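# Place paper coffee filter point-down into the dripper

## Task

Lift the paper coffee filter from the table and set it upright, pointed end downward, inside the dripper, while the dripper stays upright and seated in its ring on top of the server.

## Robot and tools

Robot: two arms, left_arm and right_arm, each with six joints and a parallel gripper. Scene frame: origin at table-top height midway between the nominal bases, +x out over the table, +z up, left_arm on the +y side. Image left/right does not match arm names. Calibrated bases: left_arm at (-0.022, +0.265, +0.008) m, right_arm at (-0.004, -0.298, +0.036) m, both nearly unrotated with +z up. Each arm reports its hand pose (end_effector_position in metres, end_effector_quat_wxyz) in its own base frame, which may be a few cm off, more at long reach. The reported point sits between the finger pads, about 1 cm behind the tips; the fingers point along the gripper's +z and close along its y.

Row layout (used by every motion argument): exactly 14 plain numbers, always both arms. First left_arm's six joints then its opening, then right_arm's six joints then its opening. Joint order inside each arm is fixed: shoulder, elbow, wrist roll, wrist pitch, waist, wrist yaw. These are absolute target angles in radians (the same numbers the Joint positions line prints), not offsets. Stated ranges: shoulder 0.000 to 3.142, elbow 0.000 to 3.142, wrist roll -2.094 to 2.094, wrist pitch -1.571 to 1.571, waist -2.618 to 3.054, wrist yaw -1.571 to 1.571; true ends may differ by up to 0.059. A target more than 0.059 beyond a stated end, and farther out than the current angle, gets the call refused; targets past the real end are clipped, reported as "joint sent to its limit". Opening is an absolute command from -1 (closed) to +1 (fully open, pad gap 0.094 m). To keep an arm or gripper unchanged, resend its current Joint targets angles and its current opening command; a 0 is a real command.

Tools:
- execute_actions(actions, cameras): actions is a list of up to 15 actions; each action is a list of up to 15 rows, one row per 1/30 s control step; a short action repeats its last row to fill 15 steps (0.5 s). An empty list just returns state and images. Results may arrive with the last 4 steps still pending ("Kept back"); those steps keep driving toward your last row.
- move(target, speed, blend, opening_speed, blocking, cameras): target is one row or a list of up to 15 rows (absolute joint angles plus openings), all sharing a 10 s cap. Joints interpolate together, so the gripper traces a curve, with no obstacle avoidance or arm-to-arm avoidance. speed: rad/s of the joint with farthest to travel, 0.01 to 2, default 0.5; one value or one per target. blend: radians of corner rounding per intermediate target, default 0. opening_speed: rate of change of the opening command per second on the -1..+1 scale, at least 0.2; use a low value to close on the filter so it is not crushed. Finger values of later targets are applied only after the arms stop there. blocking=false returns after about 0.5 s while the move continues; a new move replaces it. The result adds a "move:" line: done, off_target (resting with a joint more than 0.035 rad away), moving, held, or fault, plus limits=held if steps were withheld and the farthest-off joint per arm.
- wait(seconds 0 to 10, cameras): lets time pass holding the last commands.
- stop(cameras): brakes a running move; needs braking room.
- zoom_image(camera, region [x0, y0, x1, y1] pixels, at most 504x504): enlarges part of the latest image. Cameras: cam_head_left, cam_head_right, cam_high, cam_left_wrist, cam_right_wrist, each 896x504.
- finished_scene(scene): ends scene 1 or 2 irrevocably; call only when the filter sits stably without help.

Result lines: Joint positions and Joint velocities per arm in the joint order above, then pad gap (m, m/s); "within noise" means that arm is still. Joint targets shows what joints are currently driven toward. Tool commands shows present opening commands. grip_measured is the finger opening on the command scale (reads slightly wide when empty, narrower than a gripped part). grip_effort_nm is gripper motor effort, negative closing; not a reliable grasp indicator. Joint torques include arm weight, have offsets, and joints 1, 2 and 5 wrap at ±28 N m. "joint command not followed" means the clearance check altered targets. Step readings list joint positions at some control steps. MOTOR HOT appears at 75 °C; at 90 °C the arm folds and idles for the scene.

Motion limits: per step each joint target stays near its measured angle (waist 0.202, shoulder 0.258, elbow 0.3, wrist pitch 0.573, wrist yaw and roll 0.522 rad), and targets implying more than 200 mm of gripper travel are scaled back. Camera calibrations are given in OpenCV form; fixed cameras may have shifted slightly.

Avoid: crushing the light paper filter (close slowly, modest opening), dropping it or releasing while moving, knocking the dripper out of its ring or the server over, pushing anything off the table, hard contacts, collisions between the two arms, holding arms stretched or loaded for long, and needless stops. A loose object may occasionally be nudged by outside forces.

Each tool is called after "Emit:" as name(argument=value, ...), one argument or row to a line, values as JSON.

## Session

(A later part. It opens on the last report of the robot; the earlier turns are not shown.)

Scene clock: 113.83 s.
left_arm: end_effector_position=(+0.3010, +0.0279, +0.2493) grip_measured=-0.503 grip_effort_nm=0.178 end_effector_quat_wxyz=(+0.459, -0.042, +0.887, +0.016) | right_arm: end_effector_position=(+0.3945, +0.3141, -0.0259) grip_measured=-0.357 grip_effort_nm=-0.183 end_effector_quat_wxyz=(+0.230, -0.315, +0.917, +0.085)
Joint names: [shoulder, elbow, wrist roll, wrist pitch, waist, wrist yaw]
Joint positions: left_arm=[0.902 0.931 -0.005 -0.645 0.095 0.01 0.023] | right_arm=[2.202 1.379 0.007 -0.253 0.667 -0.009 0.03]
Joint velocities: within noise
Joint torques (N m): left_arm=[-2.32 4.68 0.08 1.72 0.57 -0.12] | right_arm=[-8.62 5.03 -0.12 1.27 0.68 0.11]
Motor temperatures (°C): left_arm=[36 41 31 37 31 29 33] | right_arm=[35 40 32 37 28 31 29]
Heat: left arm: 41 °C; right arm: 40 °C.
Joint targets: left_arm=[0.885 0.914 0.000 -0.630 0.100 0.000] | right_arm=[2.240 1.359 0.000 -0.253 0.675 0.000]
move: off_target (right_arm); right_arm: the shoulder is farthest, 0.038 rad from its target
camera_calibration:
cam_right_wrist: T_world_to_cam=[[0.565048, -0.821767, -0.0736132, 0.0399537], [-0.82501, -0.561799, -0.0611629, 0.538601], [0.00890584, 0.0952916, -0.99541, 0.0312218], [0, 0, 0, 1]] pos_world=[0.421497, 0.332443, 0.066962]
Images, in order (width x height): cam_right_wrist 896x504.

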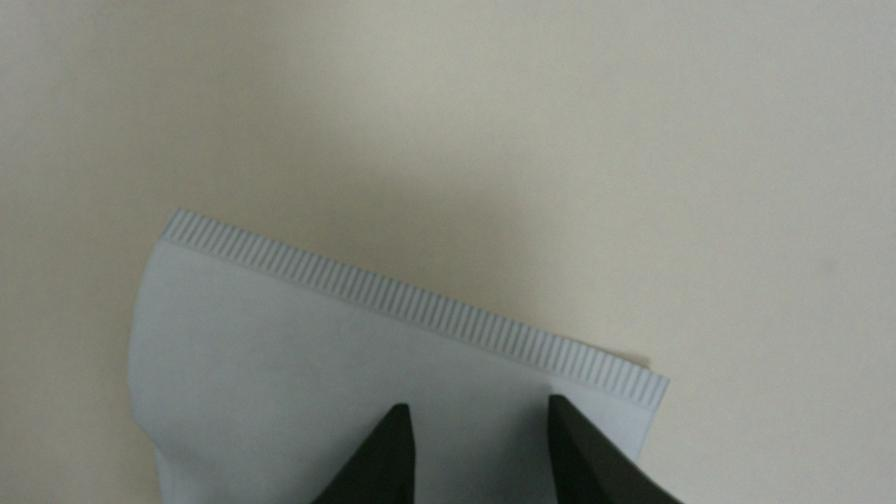

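Emit:
move(
  target=[
    [0.885,0.914,0,-0.63,0.1,0,-0.5,2.3934,1.6374,-0.15,-0.334,0.704,0,-0.36],
    [0.885,0.914,0,-0.63,0.1,0,-0.5,2.5762,1.9873,-0.3,-0.5011,0.7252,0,-0.36],
  ],
  speed=0.2,
  blend=0.1,
)

Scene clock: 117.83 s.
left_arm: end_effector_position=(+0.3010, +0.0279, +0.2493) grip_measured=-0.503 grip_effort_nm=0.183 end_effector_quat_wxyz=(+0.459, -0.042, +0.887, +0.016) | right_arm: end_effector_position=(+0.4539, +0.3972, -0.0222) grip_measured=-0.357 grip_effort_nm=-0.178 end_effector_quat_wxyz=(+0.260, -0.466, +0.844, +0.060)
Joint names: [shoulder, elbow, wrist roll, wrist pitch, waist, wrist yaw]
Joint positions: left_arm=[0.902 0.931 -0.005 -0.645 0.095 0.01 0.023] | right_arm=[2.529 1.968 -0.291 -0.469 0.715 -0.007 0.03]
Joint velocities: within noise
Joint torques (N m): left_arm=[-2.33 4.64 0.07 1.73 0.57 -0.11] | right_arm=[-10.7 8.76 -0.12 1 0.85 0.1]
Motor temperatures (°C): left_arm=[35 41 31 37 31 29 33] | right_arm=[35 40 32 37 28 31 29]
Heat: left arm: 41 °C; right arm: 40 °C.
Joint targets: left_arm=[0.885 0.914 0.000 -0.630 0.100 0.000] | right_arm=[2.576 1.987 -0.300 -0.501 0.725 0.000]
move: off_target (right_arm); right_arm: the shoulder is farthest, 0.047 rad from its target
camera_calibration:
cam_left_wrist: T_world_to_cam=[[0.094334, -0.994396, -0.0477284, 0.0160652], [-0.85529, -0.0564157, -0.515069, 0.427302], [0.509489, 0.0894102, -0.855819, 0.145098], [0, 0, 0, 1]] pos_world=[0.290026, 0.0271085, 0.345034]
cam_right_wrist: T_world_to_cam=[[0.786504, -0.612693, 0.0775806, -0.105288], [-0.605401, -0.789709, -0.0992435, 0.624576], [0.122072, 0.031088, -0.992034, 0.000604278], [0, 0, 0, 1]] pos_world=[0.460854, 0.428705, 0.0707529]

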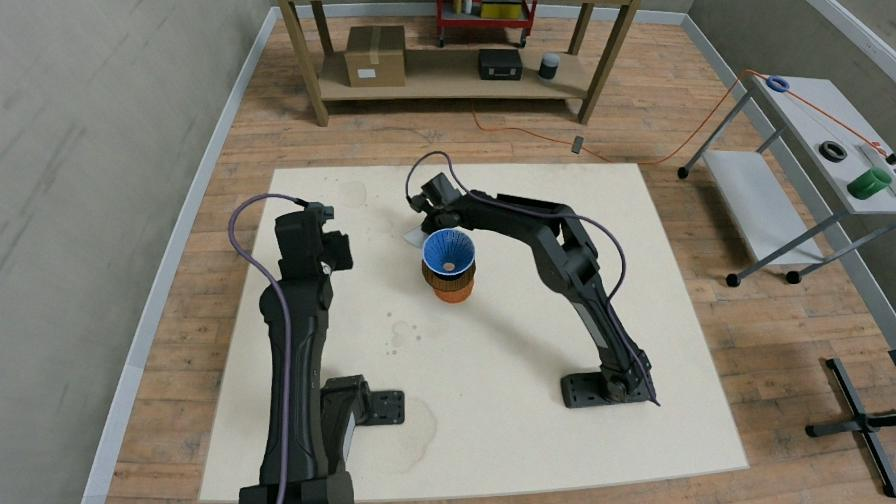

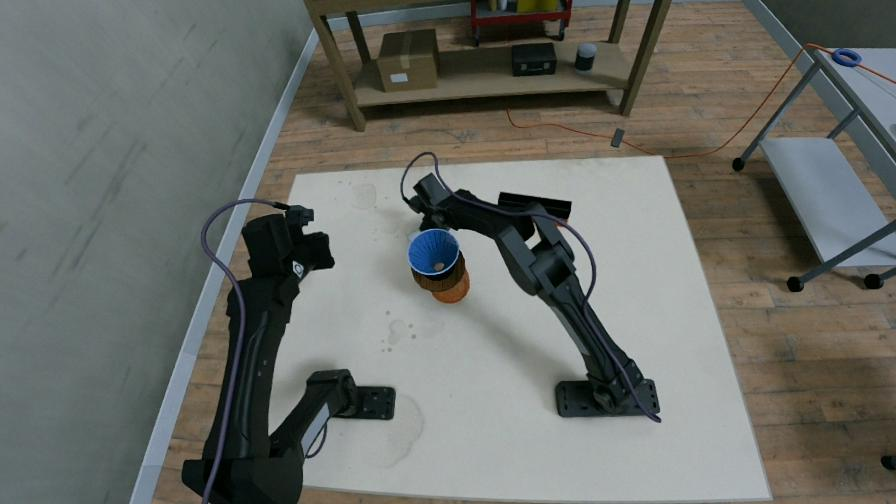

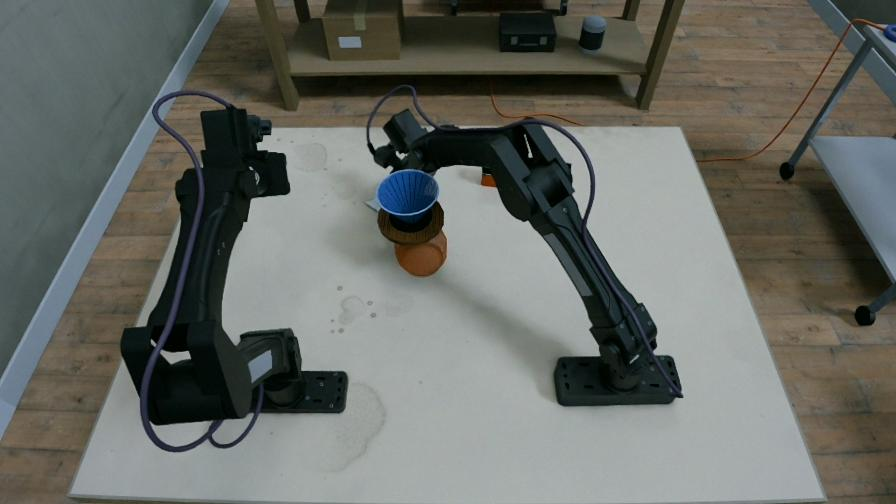

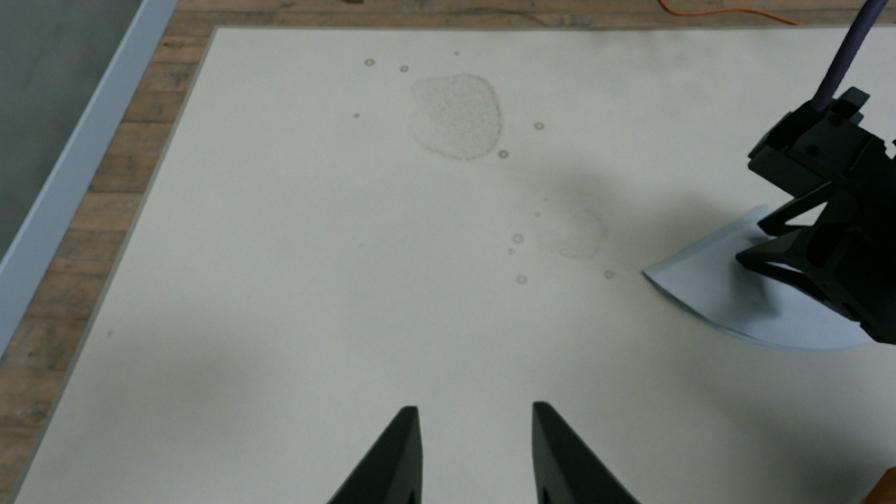

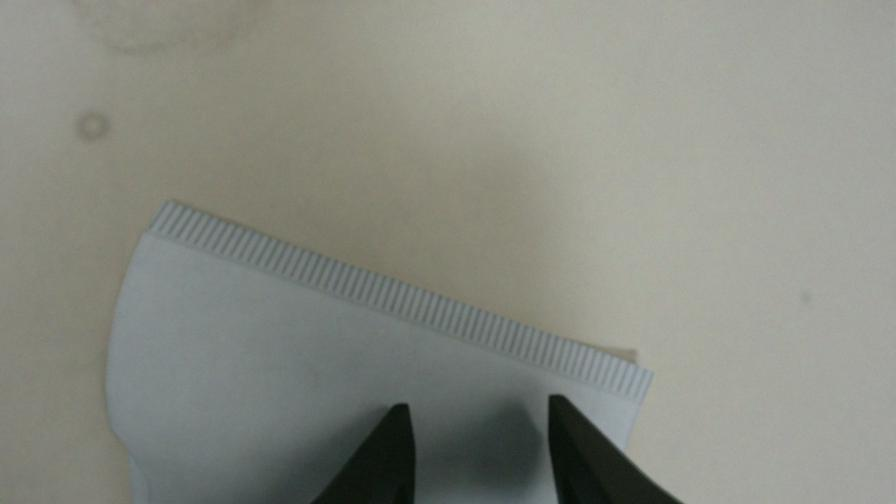

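Emit:
move(
  target=[
    [0.885,0.914,0,-0.63,0.1,0,-0.5,2.4775,2.22,-0.3,-0.8325,0.7252,0,-0.36],
    [0.885,0.914,0,-0.63,-0.2,0,-0.5,1.6,1.4,0,-0.8,0.3,0,-0.36],
    [0.885,0.914,0,-0.63,-0.2,0,-0.5,1.5,1.2,0,-0.6,0.05,0,1],
  ],
  speed=[0.3,0.8,0.8],
  blend=0.1,
)

Emit:
zoom_image(
  camera="cam_left_wrist",
  region=[396, 100, 896, 400],
)

Scene clock: 121.97 s.
left_arm: end_effector_position=(+0.2965, -0.0588, +0.2494) grip_measured=-0.503 grip_effort_nm=0.188 end_effector_quat_wxyz=(+0.457, +0.086, +0.884, -0.049) | right_arm: end_effector_position=(+0.4087, +0.0201, +0.1625) grip_measured=+0.997 grip_effort_nm=0.129 end_effector_quat_wxyz=(+0.314, -0.026, +0.949, +0.006)
Joint names: [shoulder, elbow, wrist roll, wrist pitch, waist, wrist yaw]
Joint positions: left_arm=[0.902 0.931 -0.005 -0.644 -0.194 0.008 0.023] | right_arm=[1.532 1.211 -0.007 -0.612 0.047 0.001 0.094]
Joint velocities: within noise
Joint torques (N m): left_arm=[-2.32 4.64 0.08 1.72 -0.5 -0.1] | right_arm=[-9.99 6.68 0.04 1.62 0.31 0]
Motor temperatures (°C): left_arm=[35 41 31 38 31 29 33] | right_arm=[37 40 32 37 28 31 29]
Heat: left arm: 41 °C; right arm: 40 °C.
Joint targets: left_arm=[0.885 0.914 0.000 -0.630 -0.200 0.000] | right_arm=[1.500 1.200 0.000 -0.600 0.050 0.000]
move: done
camera_calibration:
cam_left_wrist: T_world_to_cam=[[-0.191575, -0.980263, -0.048828, 0.0162068], [-0.835862, 0.189026, -0.515369, 0.427408], [0.514426, -0.0579184, -0.855576, 0.144981], [0, 0, 0, 1]] pos_world=[0.285777, -0.0565071, 0.345106]
cam_right_wrist: T_world_to_cam=[[-0.00097058, -0.99781, -0.0661362, 0.0378663], [-0.978793, 0.0144958, -0.204336, 0.471293], [0.204848, 0.0645353, -0.976664, 0.164107], [0, 0, 0, 1]] pos_world=[0.427718, 0.0203609, 0.259084]

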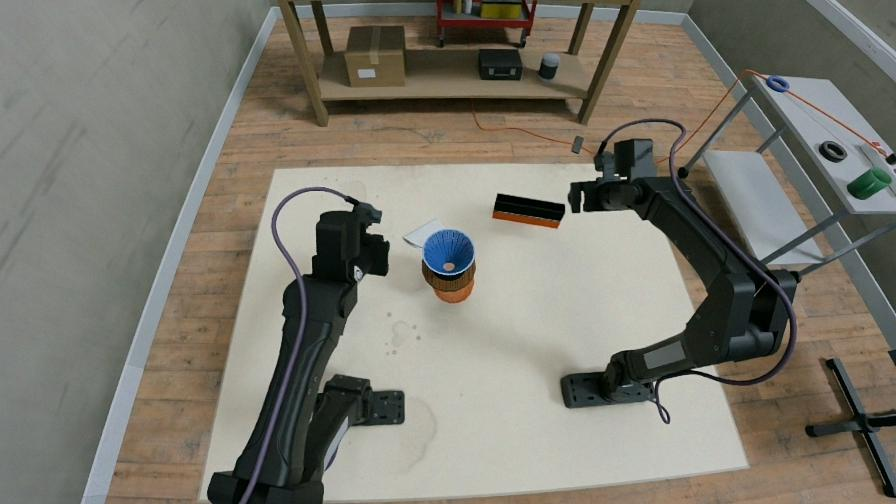

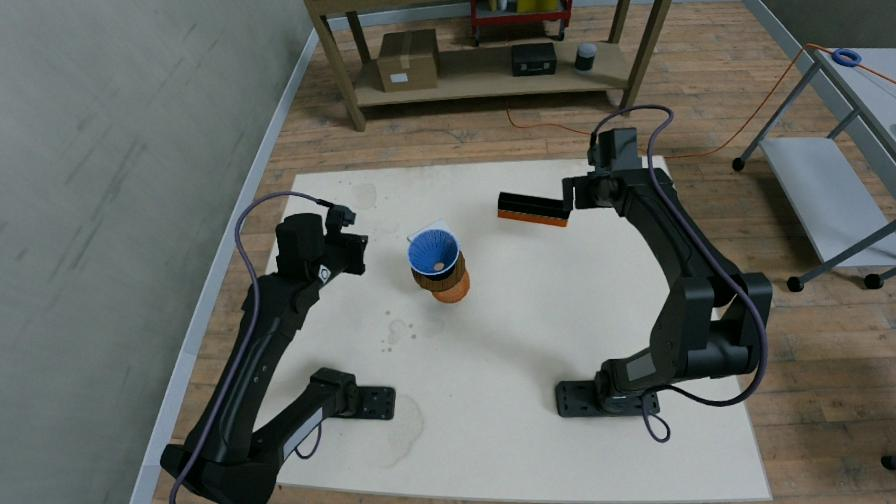

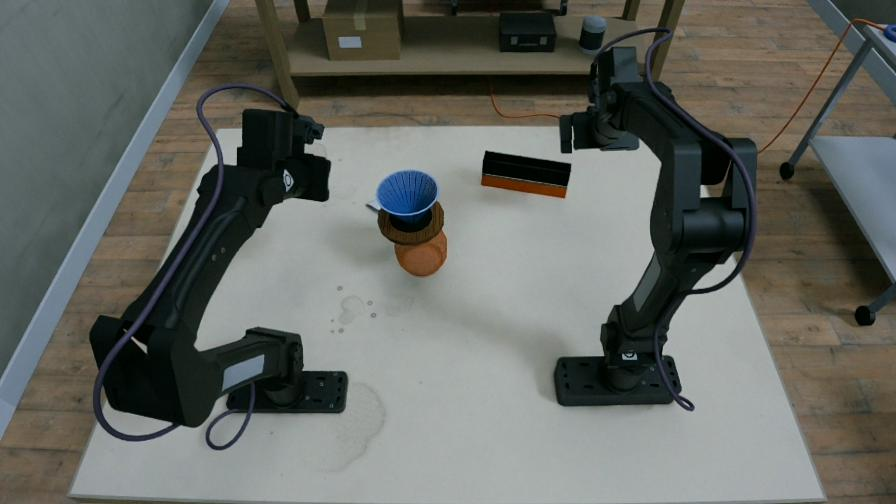

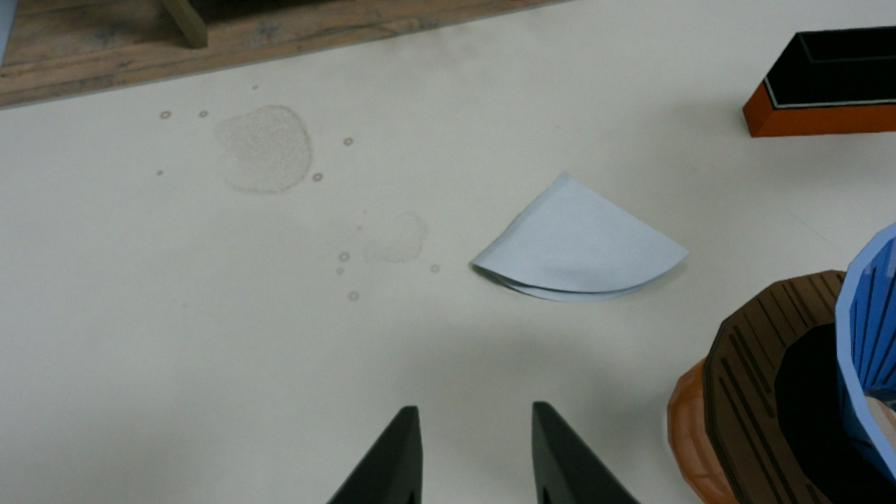

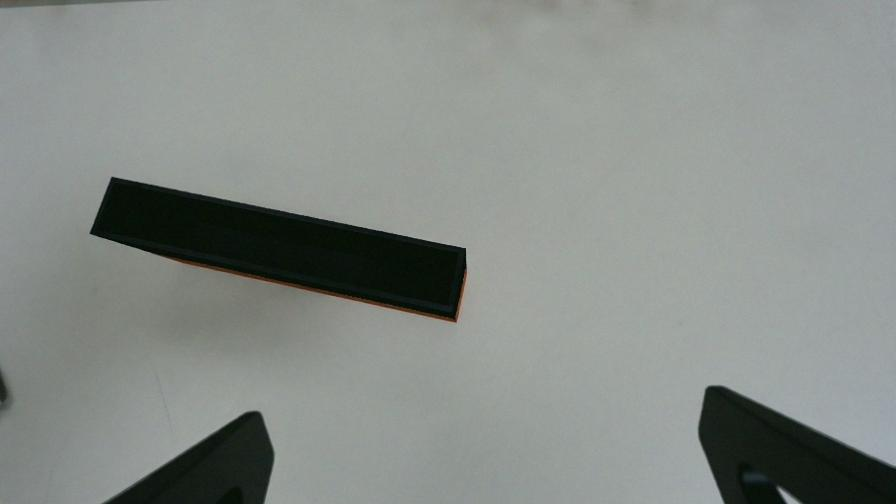

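Scaled by 1.008 from the camera's 896x504 image, which has a finer 1280x720 frame.

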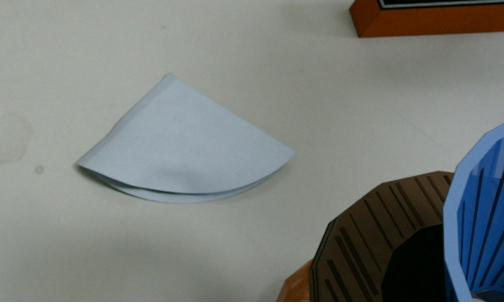

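Emit:
move(
  target=[
    [1.6213,0.6026,-1.3865,0.3729,-0.1587,0.25,-0.36,1.5,1.2,0,-0.6,0.05,0,1],
    [1.8802,0.6921,-1.3865,0.5423,-0.1868,0.25,-0.36,1.5,1.2,0,-0.6,0.05,0,1],
  ],
  speed=[0.6,0.2],
  cameras=["cam_left_wrist","cam_head_left"],
)

Emit:
zoom_image(
  camera="cam_head_left",
  region=[340, 160, 540, 300],
)

Scene clock: 127.37 s.
left_arm: end_effector_position=(+0.4267, -0.1207, +0.0283) grip_measured=-0.363 grip_effort_nm=0.188 end_effector_quat_wxyz=(+0.246, -0.454, +0.758, -0.398) | right_arm: end_effector_position=(+0.4088, +0.0201, +0.1626) grip_measured=+0.997 grip_effort_nm=0.125 end_effector_quat_wxyz=(+0.314, -0.026, +0.949, +0.006)
Joint names: [shoulder, elbow, wrist roll, wrist pitch, waist, wrist yaw]
Joint positions: left_arm=[1.852 0.678 -1.386 0.556 -0.18 0.245 0.03] | right_arm=[1.532 1.211 -0.007 -0.611 0.047 0.001 0.094]
Joint velocities: within noise
Joint torques (N m): left_arm=[-4.75 5.03 0.02 1.45 -0.66 0.15] | right_arm=[-9.99 6.69 0.04 1.61 0.31 0]
Motor temperatures (°C): left_arm=[35 41 31 38 31 29 33] | right_arm=[37 40 32 37 28 31 29]
Heat: left arm: 41 °C; right arm: 40 °C.
Joint targets: left_arm=[1.880 0.692 -1.387 0.542 -0.187 0.250] | right_arm=[1.500 1.200 0.000 -0.600 0.050 0.000]
move: done
camera_calibration:
cam_left_wrist: T_world_to_cam=[[0.499181, -0.323437, 0.80387, -0.26994], [-0.734879, -0.649563, 0.194987, 0.26958], [0.459098, -0.688081, -0.561937, -0.175429], [0, 0, 0, 1]] pos_world=[0.413396, -0.0329089, 0.0658518]
Images, in order (width x height): cam_head_left 896x504, cam_left_wrist 896x504.

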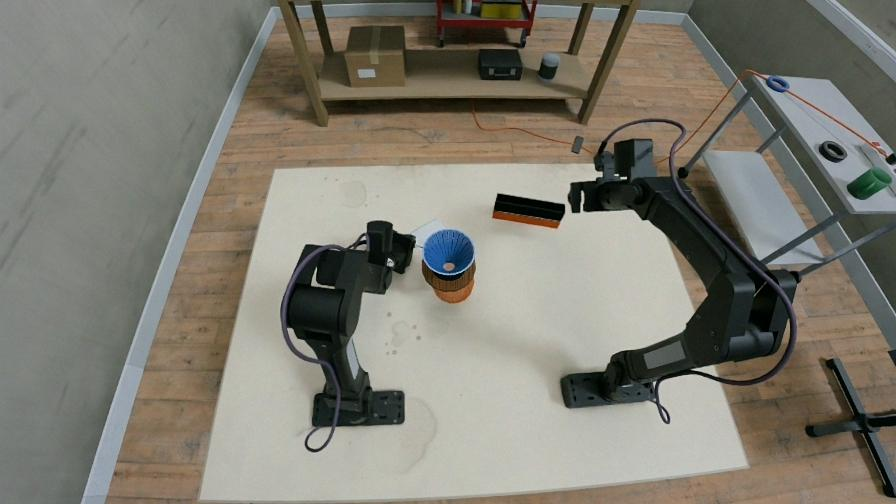

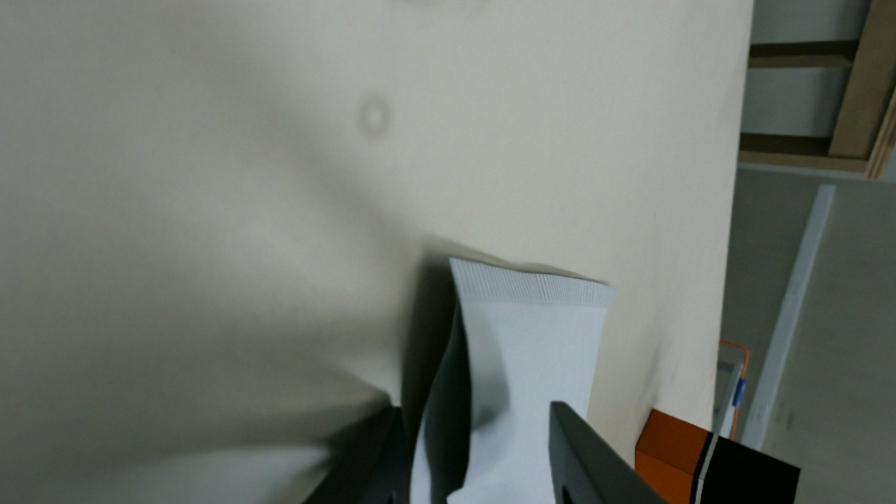

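Scaled by 2.520 from the camera's 896x504 image, which has a finer 1280x720 frame.

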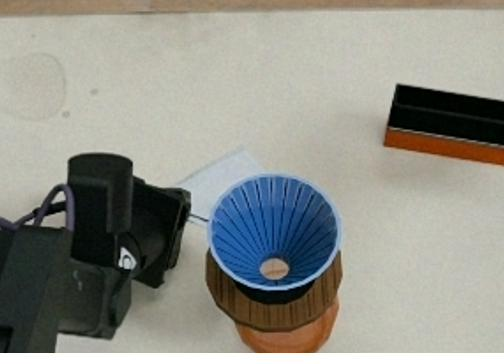

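Emit:
move(
  target=[
    [1.9037,0.6871,-1.3865,0.5708,-0.1868,0.25,-0.36,1.5,1.2,0,-0.6,0.05,0,1],
    [1.9929,0.8355,-1.3865,0.5116,-0.2112,0.25,-0.36,1.5,1.2,0,-0.6,0.05,0,1],
  ],
  speed=[0.1,0.12],
  cameras=["cam_left_wrist"],
)

Scene clock: 129.57 s.
left_arm: end_effector_position=(+0.4608, -0.1392, +0.0299) grip_measured=-0.363 grip_effort_nm=0.178 end_effector_quat_wxyz=(+0.251, -0.438, +0.758, -0.412) | right_arm: end_effector_position=(+0.4089, +0.0201, +0.1626) grip_measured=+0.997 grip_effort_nm=0.129 end_effector_quat_wxyz=(+0.314, -0.026, +0.949, +0.006)
Joint names: [shoulder, elbow, wrist roll, wrist pitch, waist, wrist yaw]
Joint positions: left_arm=[1.964 0.818 -1.387 0.561 -0.204 0.249 0.03] | right_arm=[1.532 1.211 -0.007 -0.611 0.047 0.001 0.094]
Joint velocities: within noise
Joint torques (N m): left_arm=[-5.63 5.37 0.02 1.16 -0.69 0.11] | right_arm=[-10 6.68 0.04 1.61 0.29 0]
Motor temperatures (°C): left_arm=[35 41 31 38 31 29 33] | right_arm=[37 40 32 37 28 31 29]
Heat: left arm: 41 °C; right arm: 40 °C.
Joint targets: left_arm=[1.993 0.835 -1.386 0.511 -0.211 0.250] | right_arm=[1.500 1.200 0.000 -0.600 0.050 0.000]
move: off_target (left_arm); left_arm: the wrist pitch is farthest, 0.049 rad from its target
camera_calibration:
cam_left_wrist: T_world_to_cam=[[0.463926, -0.328864, 0.82257, -0.279268], [-0.758031, -0.627883, 0.176498, 0.296487], [0.458434, -0.705416, -0.54058, -0.205733], [0, 0, 0, 1]] pos_world=[0.448621, -0.0508094, 0.0661729]
Images, in order (width x height): cam_left_wrist 896x504.

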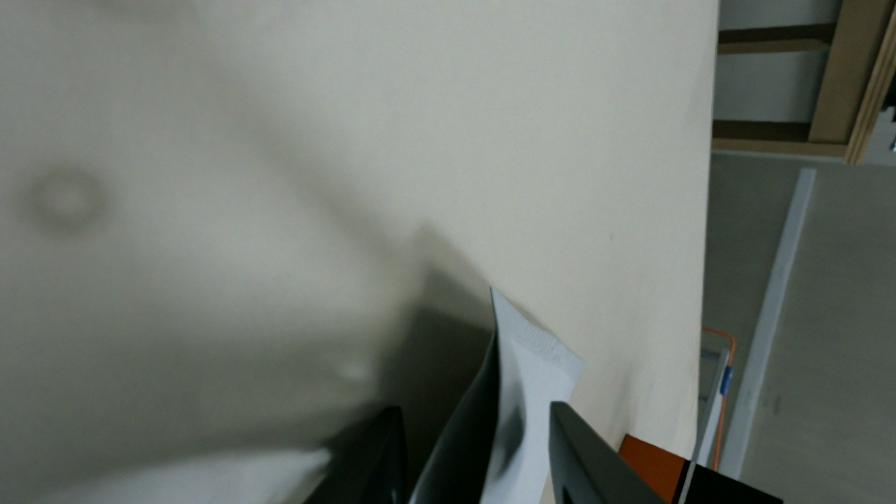

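Emit:
move(
  target=[1.9929,0.8355,-1.3865,0.5116,-0.2112,0.25,-0.8,1.5,1.2,0,-0.6,0.05,0,1],
  opening_speed=0.4,
  cameras=["cam_left_wrist"],
)

Scene clock: 131.03 s.
left_arm: end_effector_position=(+0.4568, -0.1384, +0.0217) grip_measured=-0.797 grip_effort_nm=-0.164 end_effector_quat_wxyz=(+0.240, -0.444, +0.764, -0.402) | right_arm: end_effector_position=(+0.4089, +0.0201, +0.1626) grip_measured=+0.997 grip_effort_nm=0.125 end_effector_quat_wxyz=(+0.314, -0.026, +0.949, +0.006)
Joint names: [shoulder, elbow, wrist roll, wrist pitch, waist, wrist yaw]
Joint positions: left_arm=[1.971 0.818 -1.387 0.536 -0.204 0.249 0.01] | right_arm=[1.532 1.211 -0.007 -0.611 0.047 0.001 0.094]
Joint velocities: within noise
Joint torques (N m): left_arm=[-6.15 5.46 0.02 1.36 -0.62 0.11] | right_arm=[-9.99 6.69 0.04 1.61 0.31 0]
Motor temperatures (°C): left_arm=[36 41 31 38 31 29 33] | right_arm=[37 40 32 37 28 31 29]
Heat: left arm: 41 °C; right arm: 40 °C.
Joint targets: left_arm=[1.993 0.835 -1.386 0.512 -0.211 0.250] | right_arm=[1.500 1.200 0.000 -0.600 0.050 0.000]
move: done
camera_calibration:
cam_left_wrist: T_world_to_cam=[[0.489469, -0.334157, 0.805456, -0.282424], [-0.752185, -0.629095, 0.196106, 0.292147], [0.441178, -0.701839, -0.559271, -0.198948], [0, 0, 0, 1]] pos_world=[0.445758, -0.050216, 0.0589224]
Images, in order (width x height): cam_left_wrist 896x504.

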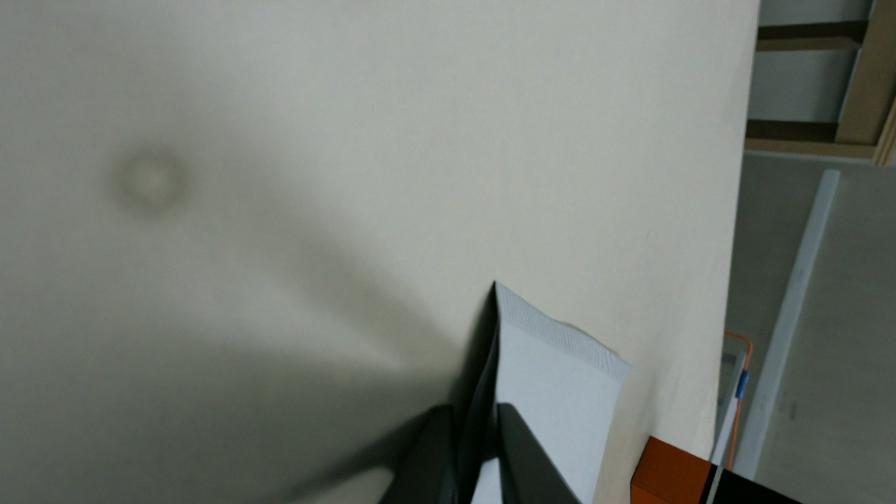

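Emit:
move(
  target=[
    [1.9929,0.8355,-1.3865,0.5116,-0.2112,0.25,-1,1.5,1.2,0,-0.6,0.05,0,1],
    [1.749,1.1504,-1.3865,-0.1864,-0.2112,0.25,-1,1.5,1.2,0,-0.6,0.05,0,1],
  ],
  opening_speed=0.3,
  speed=[0.2,0.3],
  cameras=["cam_left_wrist","cam_head_left","cam_high"],
)

Emit:
zoom_image(
  camera="cam_high",
  region=[280, 100, 480, 270],
)

Scene clock: 135.23 s.
left_arm: end_effector_position=(+0.4527, -0.1376, +0.0975) grip_measured=-0.988 grip_effort_nm=-0.647 end_effector_quat_wxyz=(+0.172, -0.477, +0.792, -0.341) | right_arm: end_effector_position=(+0.4089, +0.0201, +0.1626) grip_measured=+0.997 grip_effort_nm=0.125 end_effector_quat_wxyz=(+0.314, -0.026, +0.949, +0.006)
Joint names: [shoulder, elbow, wrist roll, wrist pitch, waist, wrist yaw]
Joint positions: left_arm=[1.779 1.124 -1.387 -0.164 -0.204 0.249 0.001] | right_arm=[1.532 1.211 -0.007 -0.611 0.047 0.001 0.094]
Joint velocities: within noise
Joint torques (N m): left_arm=[-9.8 7.34 0.05 1.16 -0.58 0.14] | right_arm=[-9.98 6.69 0.03 1.61 0.29 0.01]
Motor temperatures (°C): left_arm=[37 42 31 37 31 29 33] | right_arm=[38 40 32 37 28 31 29]
Heat: left arm: 42 °C; right arm: 40 °C.
Joint targets: left_arm=[1.749 1.151 -1.386 -0.186 -0.211 0.250] | right_arm=[1.500 1.200 0.000 -0.600 0.050 0.000]
move: done
camera_calibration:
cam_left_wrist: T_world_to_cam=[[0.637441, -0.364823, 0.678656, -0.400043], [-0.701245, -0.639652, 0.314803, 0.238681], [0.319256, -0.676573, -0.66357, -0.0853504], [0, 0, 0, 1]] pos_world=[0.449626, -0.0510176, 0.139718]
Images, in order (width x height): cam_head_left 896x504, cam_high 896x504, cam_left_wrist 896x504.

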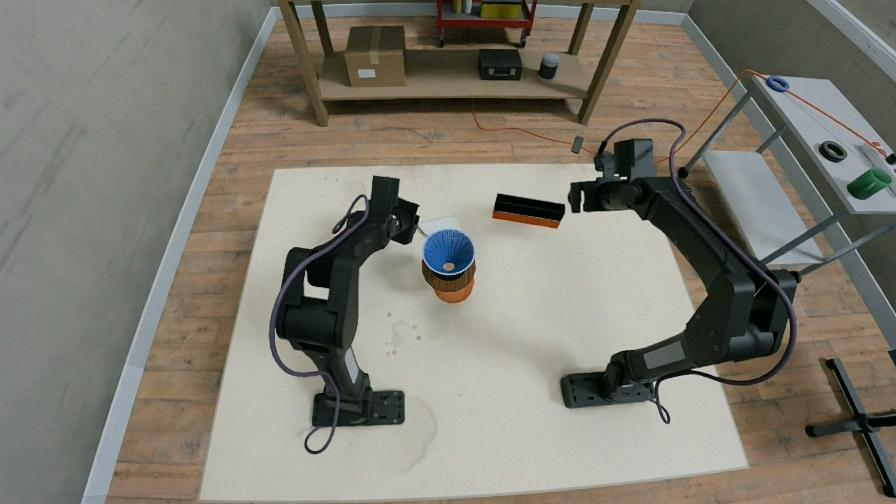

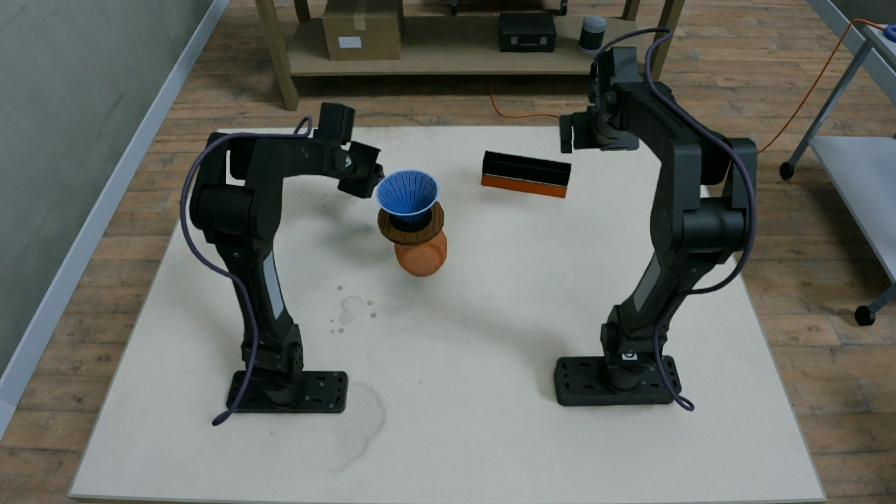

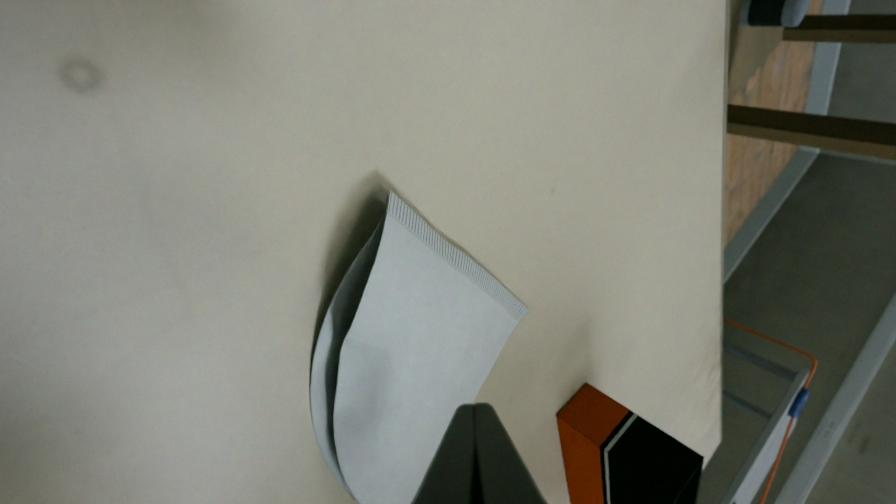

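Scaled by 2.520 from the camera's 896x504 image, which has a finer 1280x720 frame.

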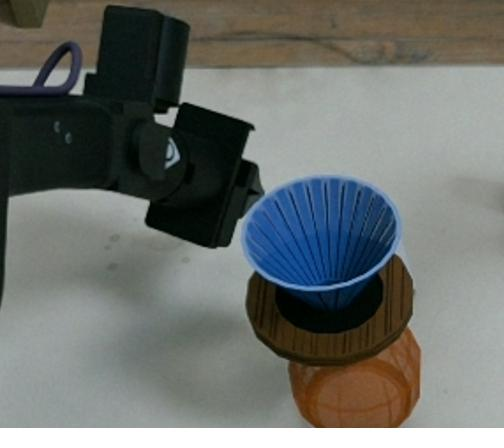

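Emit:
move(
  target=[
    [2.176,1.761,0.634,-0.7195,-0.3,0.35,-0.36,1.5,1.2,0,-0.6,0.05,0,1],
    [2.2501,1.6144,0.634,-0.4988,-0.3104,0.35,-0.36,1.5,1.2,0,-0.6,0.05,0,1],
  ],
  speed=[0.6,0.2],
  cameras=["cam_left_wrist","cam_head_left","cam_high"],
)

Scene clock: 141.43 s.
left_arm: end_effector_position=(+0.4819, -0.2109, +0.0259) grip_measured=-0.363 grip_effort_nm=0.183 end_effector_quat_wxyz=(+0.247, +0.465, +0.841, -0.121) | right_arm: end_effector_position=(+0.4089, +0.0201, +0.1626) grip_measured=+0.997 grip_effort_nm=0.125 end_effector_quat_wxyz=(+0.314, -0.026, +0.949, +0.006)
Joint names: [shoulder, elbow, wrist roll, wrist pitch, waist, wrist yaw]
Joint positions: left_arm=[2.225 1.629 0.629 -0.515 -0.305 0.329 0.03] | right_arm=[1.532 1.211 -0.007 -0.611 0.047 0.001 0.094]
Joint velocities: within noise
Joint torques (N m): left_arm=[-8.95 4.21 0.11 1.14 -0.61 0.4] | right_arm=[-9.96 6.67 0.04 1.61 0.31 0.01]
Motor temperatures (°C): left_arm=[38 42 31 37 31 29 33] | right_arm=[38 40 32 37 28 31 29]
Heat: left arm: 42 °C; right arm: 40 °C.
Joint targets: left_arm=[2.250 1.614 0.634 -0.499 -0.310 0.350] | right_arm=[1.500 1.200 0.000 -0.600 0.050 0.000]
move: done
camera_calibration:
cam_left_wrist: T_world_to_cam=[[-0.84981, -0.520869, -0.0807414, 0.306577], [-0.507398, 0.849886, -0.142271, 0.467342], [0.142726, -0.0799353, -0.986529, 0.0274952], [0, 0, 0, 1]] pos_world=[0.493736, -0.235303, 0.118368]
Images, in order (width x height): cam_head_left 896x504, cam_high 896x504, cam_left_wrist 896x504.

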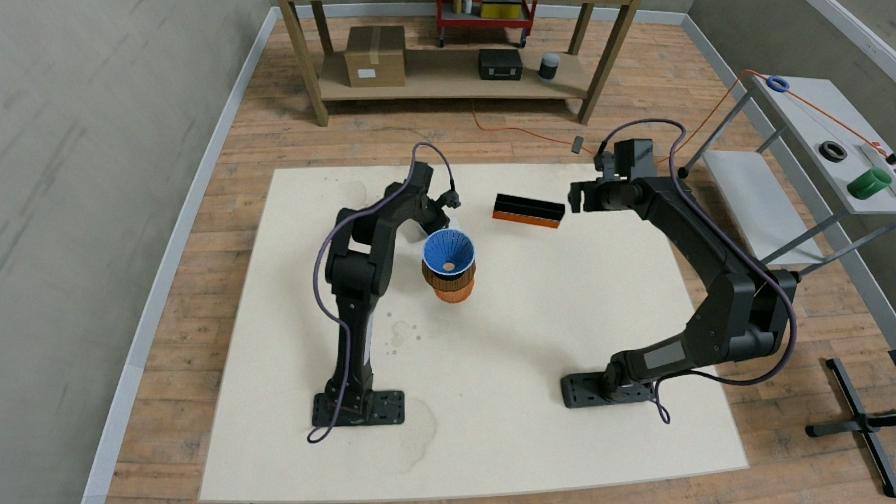

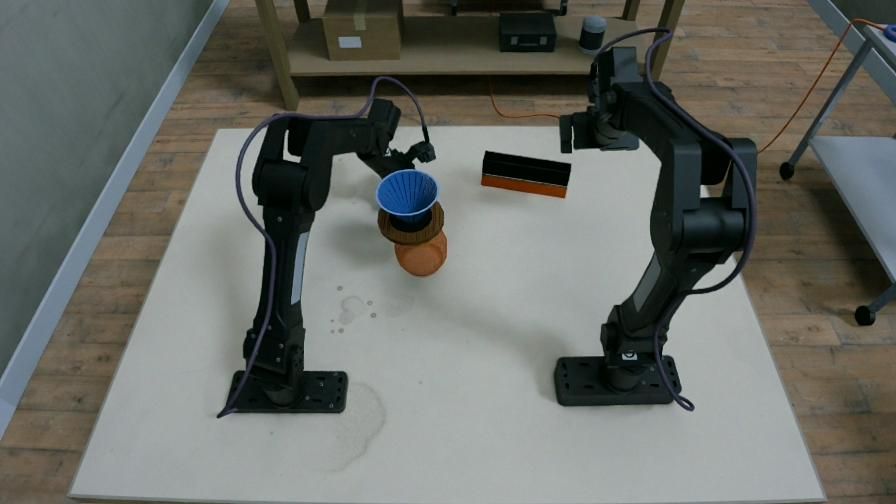

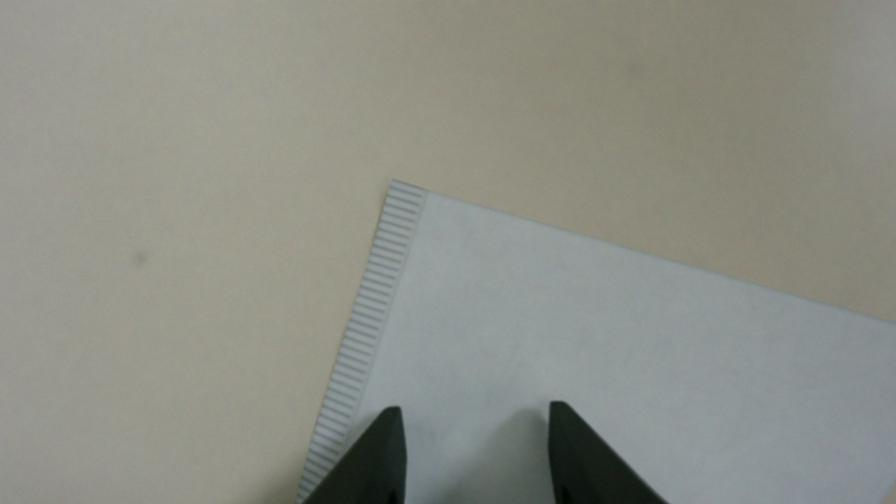

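Emit:
move(
  target=[2.2953,1.5747,0.634,-0.4139,-0.3104,0.36,-0.36,1.5,1.2,0,-0.6,0.05,0,1],
  speed=0.1,
  cameras=["cam_left_wrist"],
)

Scene clock: 142.90 s.
left_arm: end_effector_position=(+0.4910, -0.2192, +0.0213) grip_measured=-0.363 grip_effort_nm=0.188 end_effector_quat_wxyz=(+0.277, +0.469, +0.828, -0.130) | right_arm: end_effector_position=(+0.4089, +0.0201, +0.1626) grip_measured=+0.997 grip_effort_nm=0.129 end_effector_quat_wxyz=(+0.314, -0.026, +0.949, +0.006)
Joint names: [shoulder, elbow, wrist roll, wrist pitch, waist, wrist yaw]
Joint positions: left_arm=[2.243 1.603 0.629 -0.412 -0.305 0.36 0.03] | right_arm=[1.532 1.211 -0.007 -0.611 0.047 0.001 0.094]
Joint velocities: within noise
Joint torques (N m): left_arm=[-7.02 3.17 0.06 1.03 -0.62 0.2] | right_arm=[-9.98 6.69 0.04 1.61 0.29 0.01]
Motor temperatures (°C): left_arm=[38 42 31 37 31 29 33] | right_arm=[38 40 32 37 28 31 29]
Heat: left arm: 42 °C; right arm: 40 °C.
Joint targets: left_arm=[2.295 1.575 0.634 -0.414 -0.310 0.360] | right_arm=[1.500 1.200 0.000 -0.600 0.050 0.000]
move: off_target (left_arm); left_arm: the shoulder is farthest, 0.053 rad from its target
camera_calibration:
cam_left_wrist: T_world_to_cam=[[-0.853217, -0.511903, -0.0998814, 0.313683], [-0.486049, 0.849866, -0.203679, 0.469197], [0.18915, -0.125235, -0.973929, -0.0120098], [0, 0, 0, 1]] pos_world=[0.497964, -0.239683, 0.1152]
Images, in order (width x height): cam_left_wrist 896x504.

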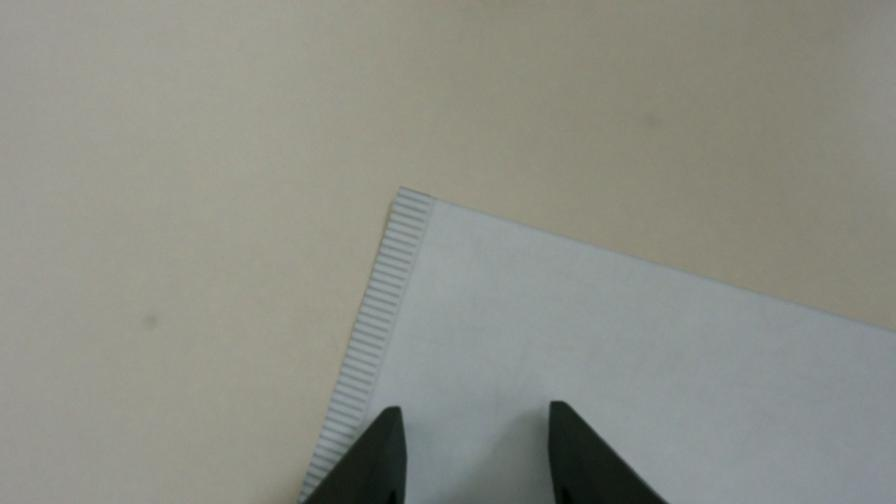

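Emit:
move(
  target=[
    [2.2953,1.5747,0.634,-0.4139,-0.04,0.36,-0.36,1.5,1.2,0,-0.6,0.05,0,1],
    [2.176,1.761,0.634,-0.7195,-0.04,0.35,-0.36,1.5,1.2,0,-0.6,0.05,0,1],
    [0.885,0.914,0,-0.63,-0.1,0,-0.36,1.5,1.2,0,-0.6,0.05,0,1],
  ],
  speed=[0.25,0.25,0.8],
  cameras=["cam_left_wrist","cam_high"],
)

Emit:
zoom_image(
  camera="cam_left_wrist",
  region=[396, 50, 896, 350],
)

Scene clock: 147.90 s.
left_arm: end_effector_position=(+0.2992, -0.0294, +0.2516) grip_measured=-0.363 grip_effort_nm=0.183 end_effector_quat_wxyz=(+0.462, +0.048, +0.885, -0.026) | right_arm: end_effector_position=(+0.4089, +0.0201, +0.1626) grip_measured=+0.997 grip_effort_nm=0.129 end_effector_quat_wxyz=(+0.314, -0.026, +0.949, +0.006)
Joint names: [shoulder, elbow, wrist roll, wrist pitch, waist, wrist yaw]
Joint positions: left_arm=[0.892 0.931 0.007 -0.647 -0.094 0.012 0.03] | right_arm=[1.532 1.211 -0.007 -0.611 0.047 0.001 0.094]
Joint velocities: within noise
Joint torques (N m): left_arm=[-1.54 4.64 -0.04 1.76 -0.55 -0.17] | right_arm=[-9.99 6.68 0.04 1.62 0.28 0]
Motor temperatures (°C): left_arm=[39 41 30 36 31 29 33] | right_arm=[38 40 32 37 28 31 29]
Heat: left arm: 41 °C; right arm: 40 °C.
Joint targets: left_arm=[0.885 0.914 0.000 -0.630 -0.100 0.000] | right_arm=[1.500 1.200 0.000 -0.600 0.050 0.000]
move: done
camera_calibration:
cam_left_wrist: T_world_to_cam=[[-0.102289, -0.993201, -0.0555829, 0.0201924], [-0.845522, 0.116244, -0.521133, 0.427434], [0.524051, -0.00630975, -0.851664, 0.144884], [0, 0, 0, 1]] pos_world=[0.287544, -0.0287176, 0.347265]
Images, in order (width x height): cam_high 896x504, cam_left_wrist 896x504.

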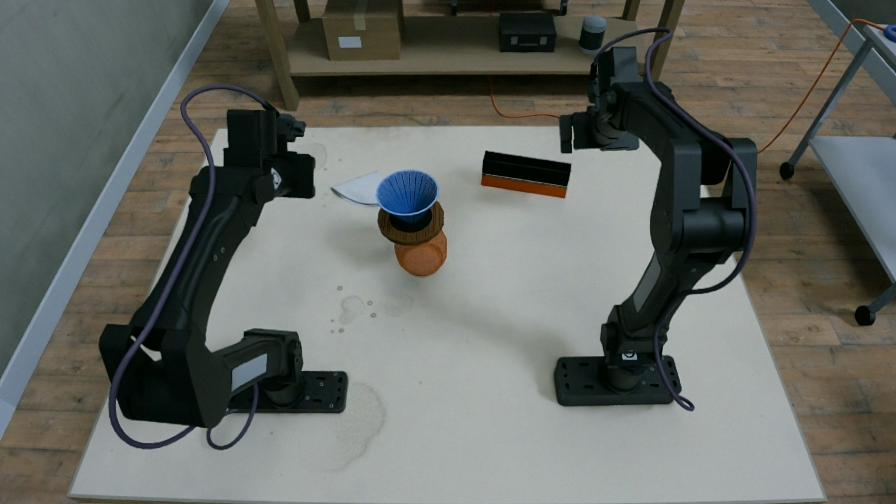

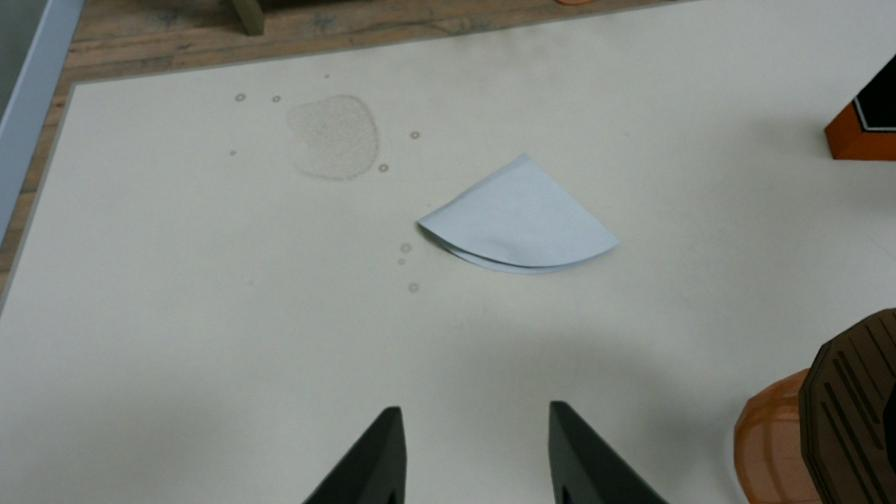

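Scaled by 1.008 from the camera's 896x504 image, which has a finer 1280x720 frame.

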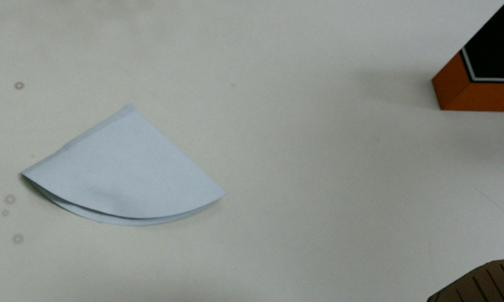

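Emit:
move(
  target=[
    [1.6565,0.66,-1.533,0.3507,-0.158,0.05,-0.36,1.5,1.2,0,-0.6,0.05,0,1],
    [1.9227,0.8536,-1.533,0.4233,-0.167,0.05,-0.36,1.5,1.2,0,-0.6,0.05,0,1],
  ],
  speed=[0.7,0.2],
  cameras=["cam_left_wrist"],
)

Scene clock: 152.67 s.
left_arm: end_effector_position=(+0.4648, -0.0819, +0.0299) grip_measured=-0.363 grip_effort_nm=0.183 end_effector_quat_wxyz=(+0.277, -0.561, +0.701, -0.342) | right_arm: end_effector_position=(+0.4089, +0.0201, +0.1626) grip_measured=+0.997 grip_effort_nm=0.125 end_effector_quat_wxyz=(+0.314, -0.026, +0.949, +0.006)
Joint names: [shoulder, elbow, wrist roll, wrist pitch, waist, wrist yaw]
Joint positions: left_arm=[1.901 0.83 -1.532 0.411 -0.161 0.042 0.03] | right_arm=[1.532 1.211 -0.007 -0.611 0.047 0.001 0.094]
Joint velocities: within noise
Joint torques (N m): left_arm=[-5.98 6.08 0.01 1.66 -0.58 0.09] | right_arm=[-9.99 6.68 0.04 1.61 0.31 0]
Motor temperatures (°C): left_arm=[38 41 30 37 31 29 33] | right_arm=[38 39 32 37 28 31 29]
Heat: left arm: 41 °C; right arm: 39 °C.
Joint targets: left_arm=[1.923 0.854 -1.533 0.423 -0.167 0.050] | right_arm=[1.500 1.200 0.000 -0.600 0.050 0.000]
move: done
camera_calibration:
cam_left_wrist: T_world_to_cam=[[0.615506, -0.184369, 0.766264, -0.319236], [-0.523135, -0.822761, 0.222249, 0.208988], [0.589476, -0.537655, -0.602864, -0.212432], [0, 0, 0, 1]] pos_world=[0.431045, -0.00112511, 0.0701042]
Images, in order (width x height): cam_left_wrist 896x504.

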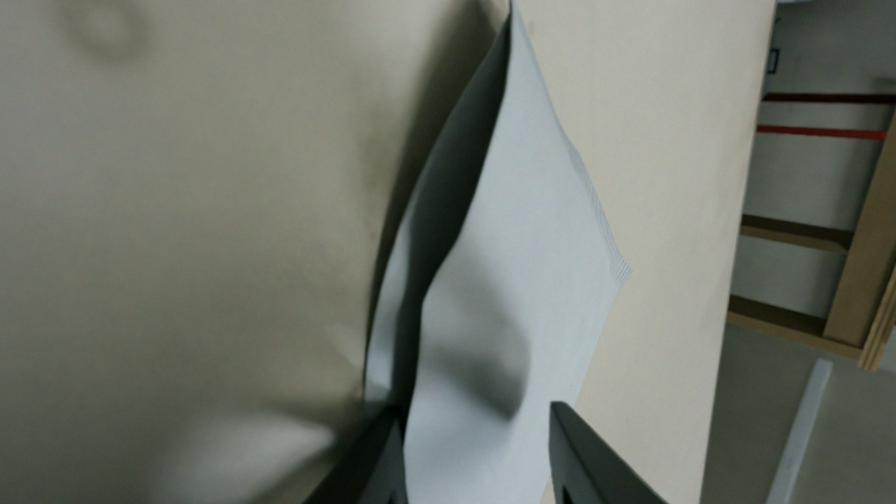

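Emit:
move(
  target=[
    [1.9805,0.8735,-1.533,0.4612,-0.168,0.05,-0.36,1.5,1.2,0,-0.6,0.05,0,1],
    [2.0302,0.9443,-1.533,0.4401,-0.17,0.05,-0.36,1.5,1.2,0,-0.6,0.05,0,1],
  ],
  speed=0.1,
  cameras=["cam_left_wrist"],
)

Scene clock: 155.33 s.
left_arm: end_effector_position=(+0.4960, -0.0888, +0.0311) grip_measured=-0.363 grip_effort_nm=0.178 end_effector_quat_wxyz=(+0.293, -0.552, +0.692, -0.362) | right_arm: end_effector_position=(+0.4089, +0.0201, +0.1626) grip_measured=+0.997 grip_effort_nm=0.129 end_effector_quat_wxyz=(+0.314, -0.026, +0.949, +0.006)
Joint names: [shoulder, elbow, wrist roll, wrist pitch, waist, wrist yaw]
Joint positions: left_arm=[2 0.925 -1.533 0.472 -0.164 0.043 0.03] | right_arm=[1.532 1.211 -0.007 -0.611 0.047 0.001 0.094]
Joint velocities: within noise
Joint torques (N m): left_arm=[-6.15 5.9 0.02 1.3 -0.62 0.09] | right_arm=[-9.99 6.68 0.04 1.61 0.29 0]
Motor temperatures (°C): left_arm=[38 41 30 37 31 29 33] | right_arm=[38 39 32 37 28 31 29]
Heat: left arm: 41 °C; right arm: 39 °C.
Joint targets: left_arm=[2.030 0.944 -1.533 0.440 -0.170 0.050] | right_arm=[1.500 1.200 0.000 -0.600 0.050 0.000]
move: done
camera_calibration:
cam_left_wrist: T_world_to_cam=[[0.570356, -0.17854, 0.801759, -0.318878], [-0.538448, -0.818384, 0.2008, 0.228021], [0.620296, -0.546233, -0.562905, -0.251088], [0, 0, 0, 1]] pos_world=[0.460401, -0.00747626, 0.068538]
Images, in order (width x height): cam_left_wrist 896x504.

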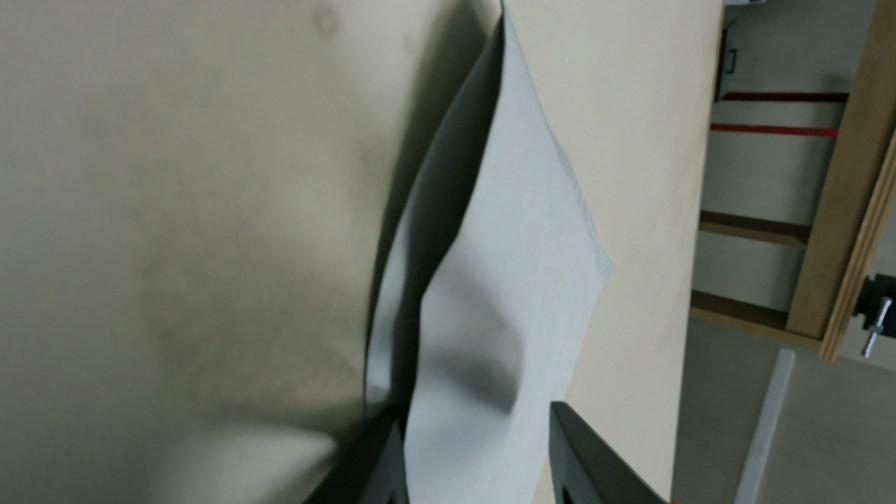

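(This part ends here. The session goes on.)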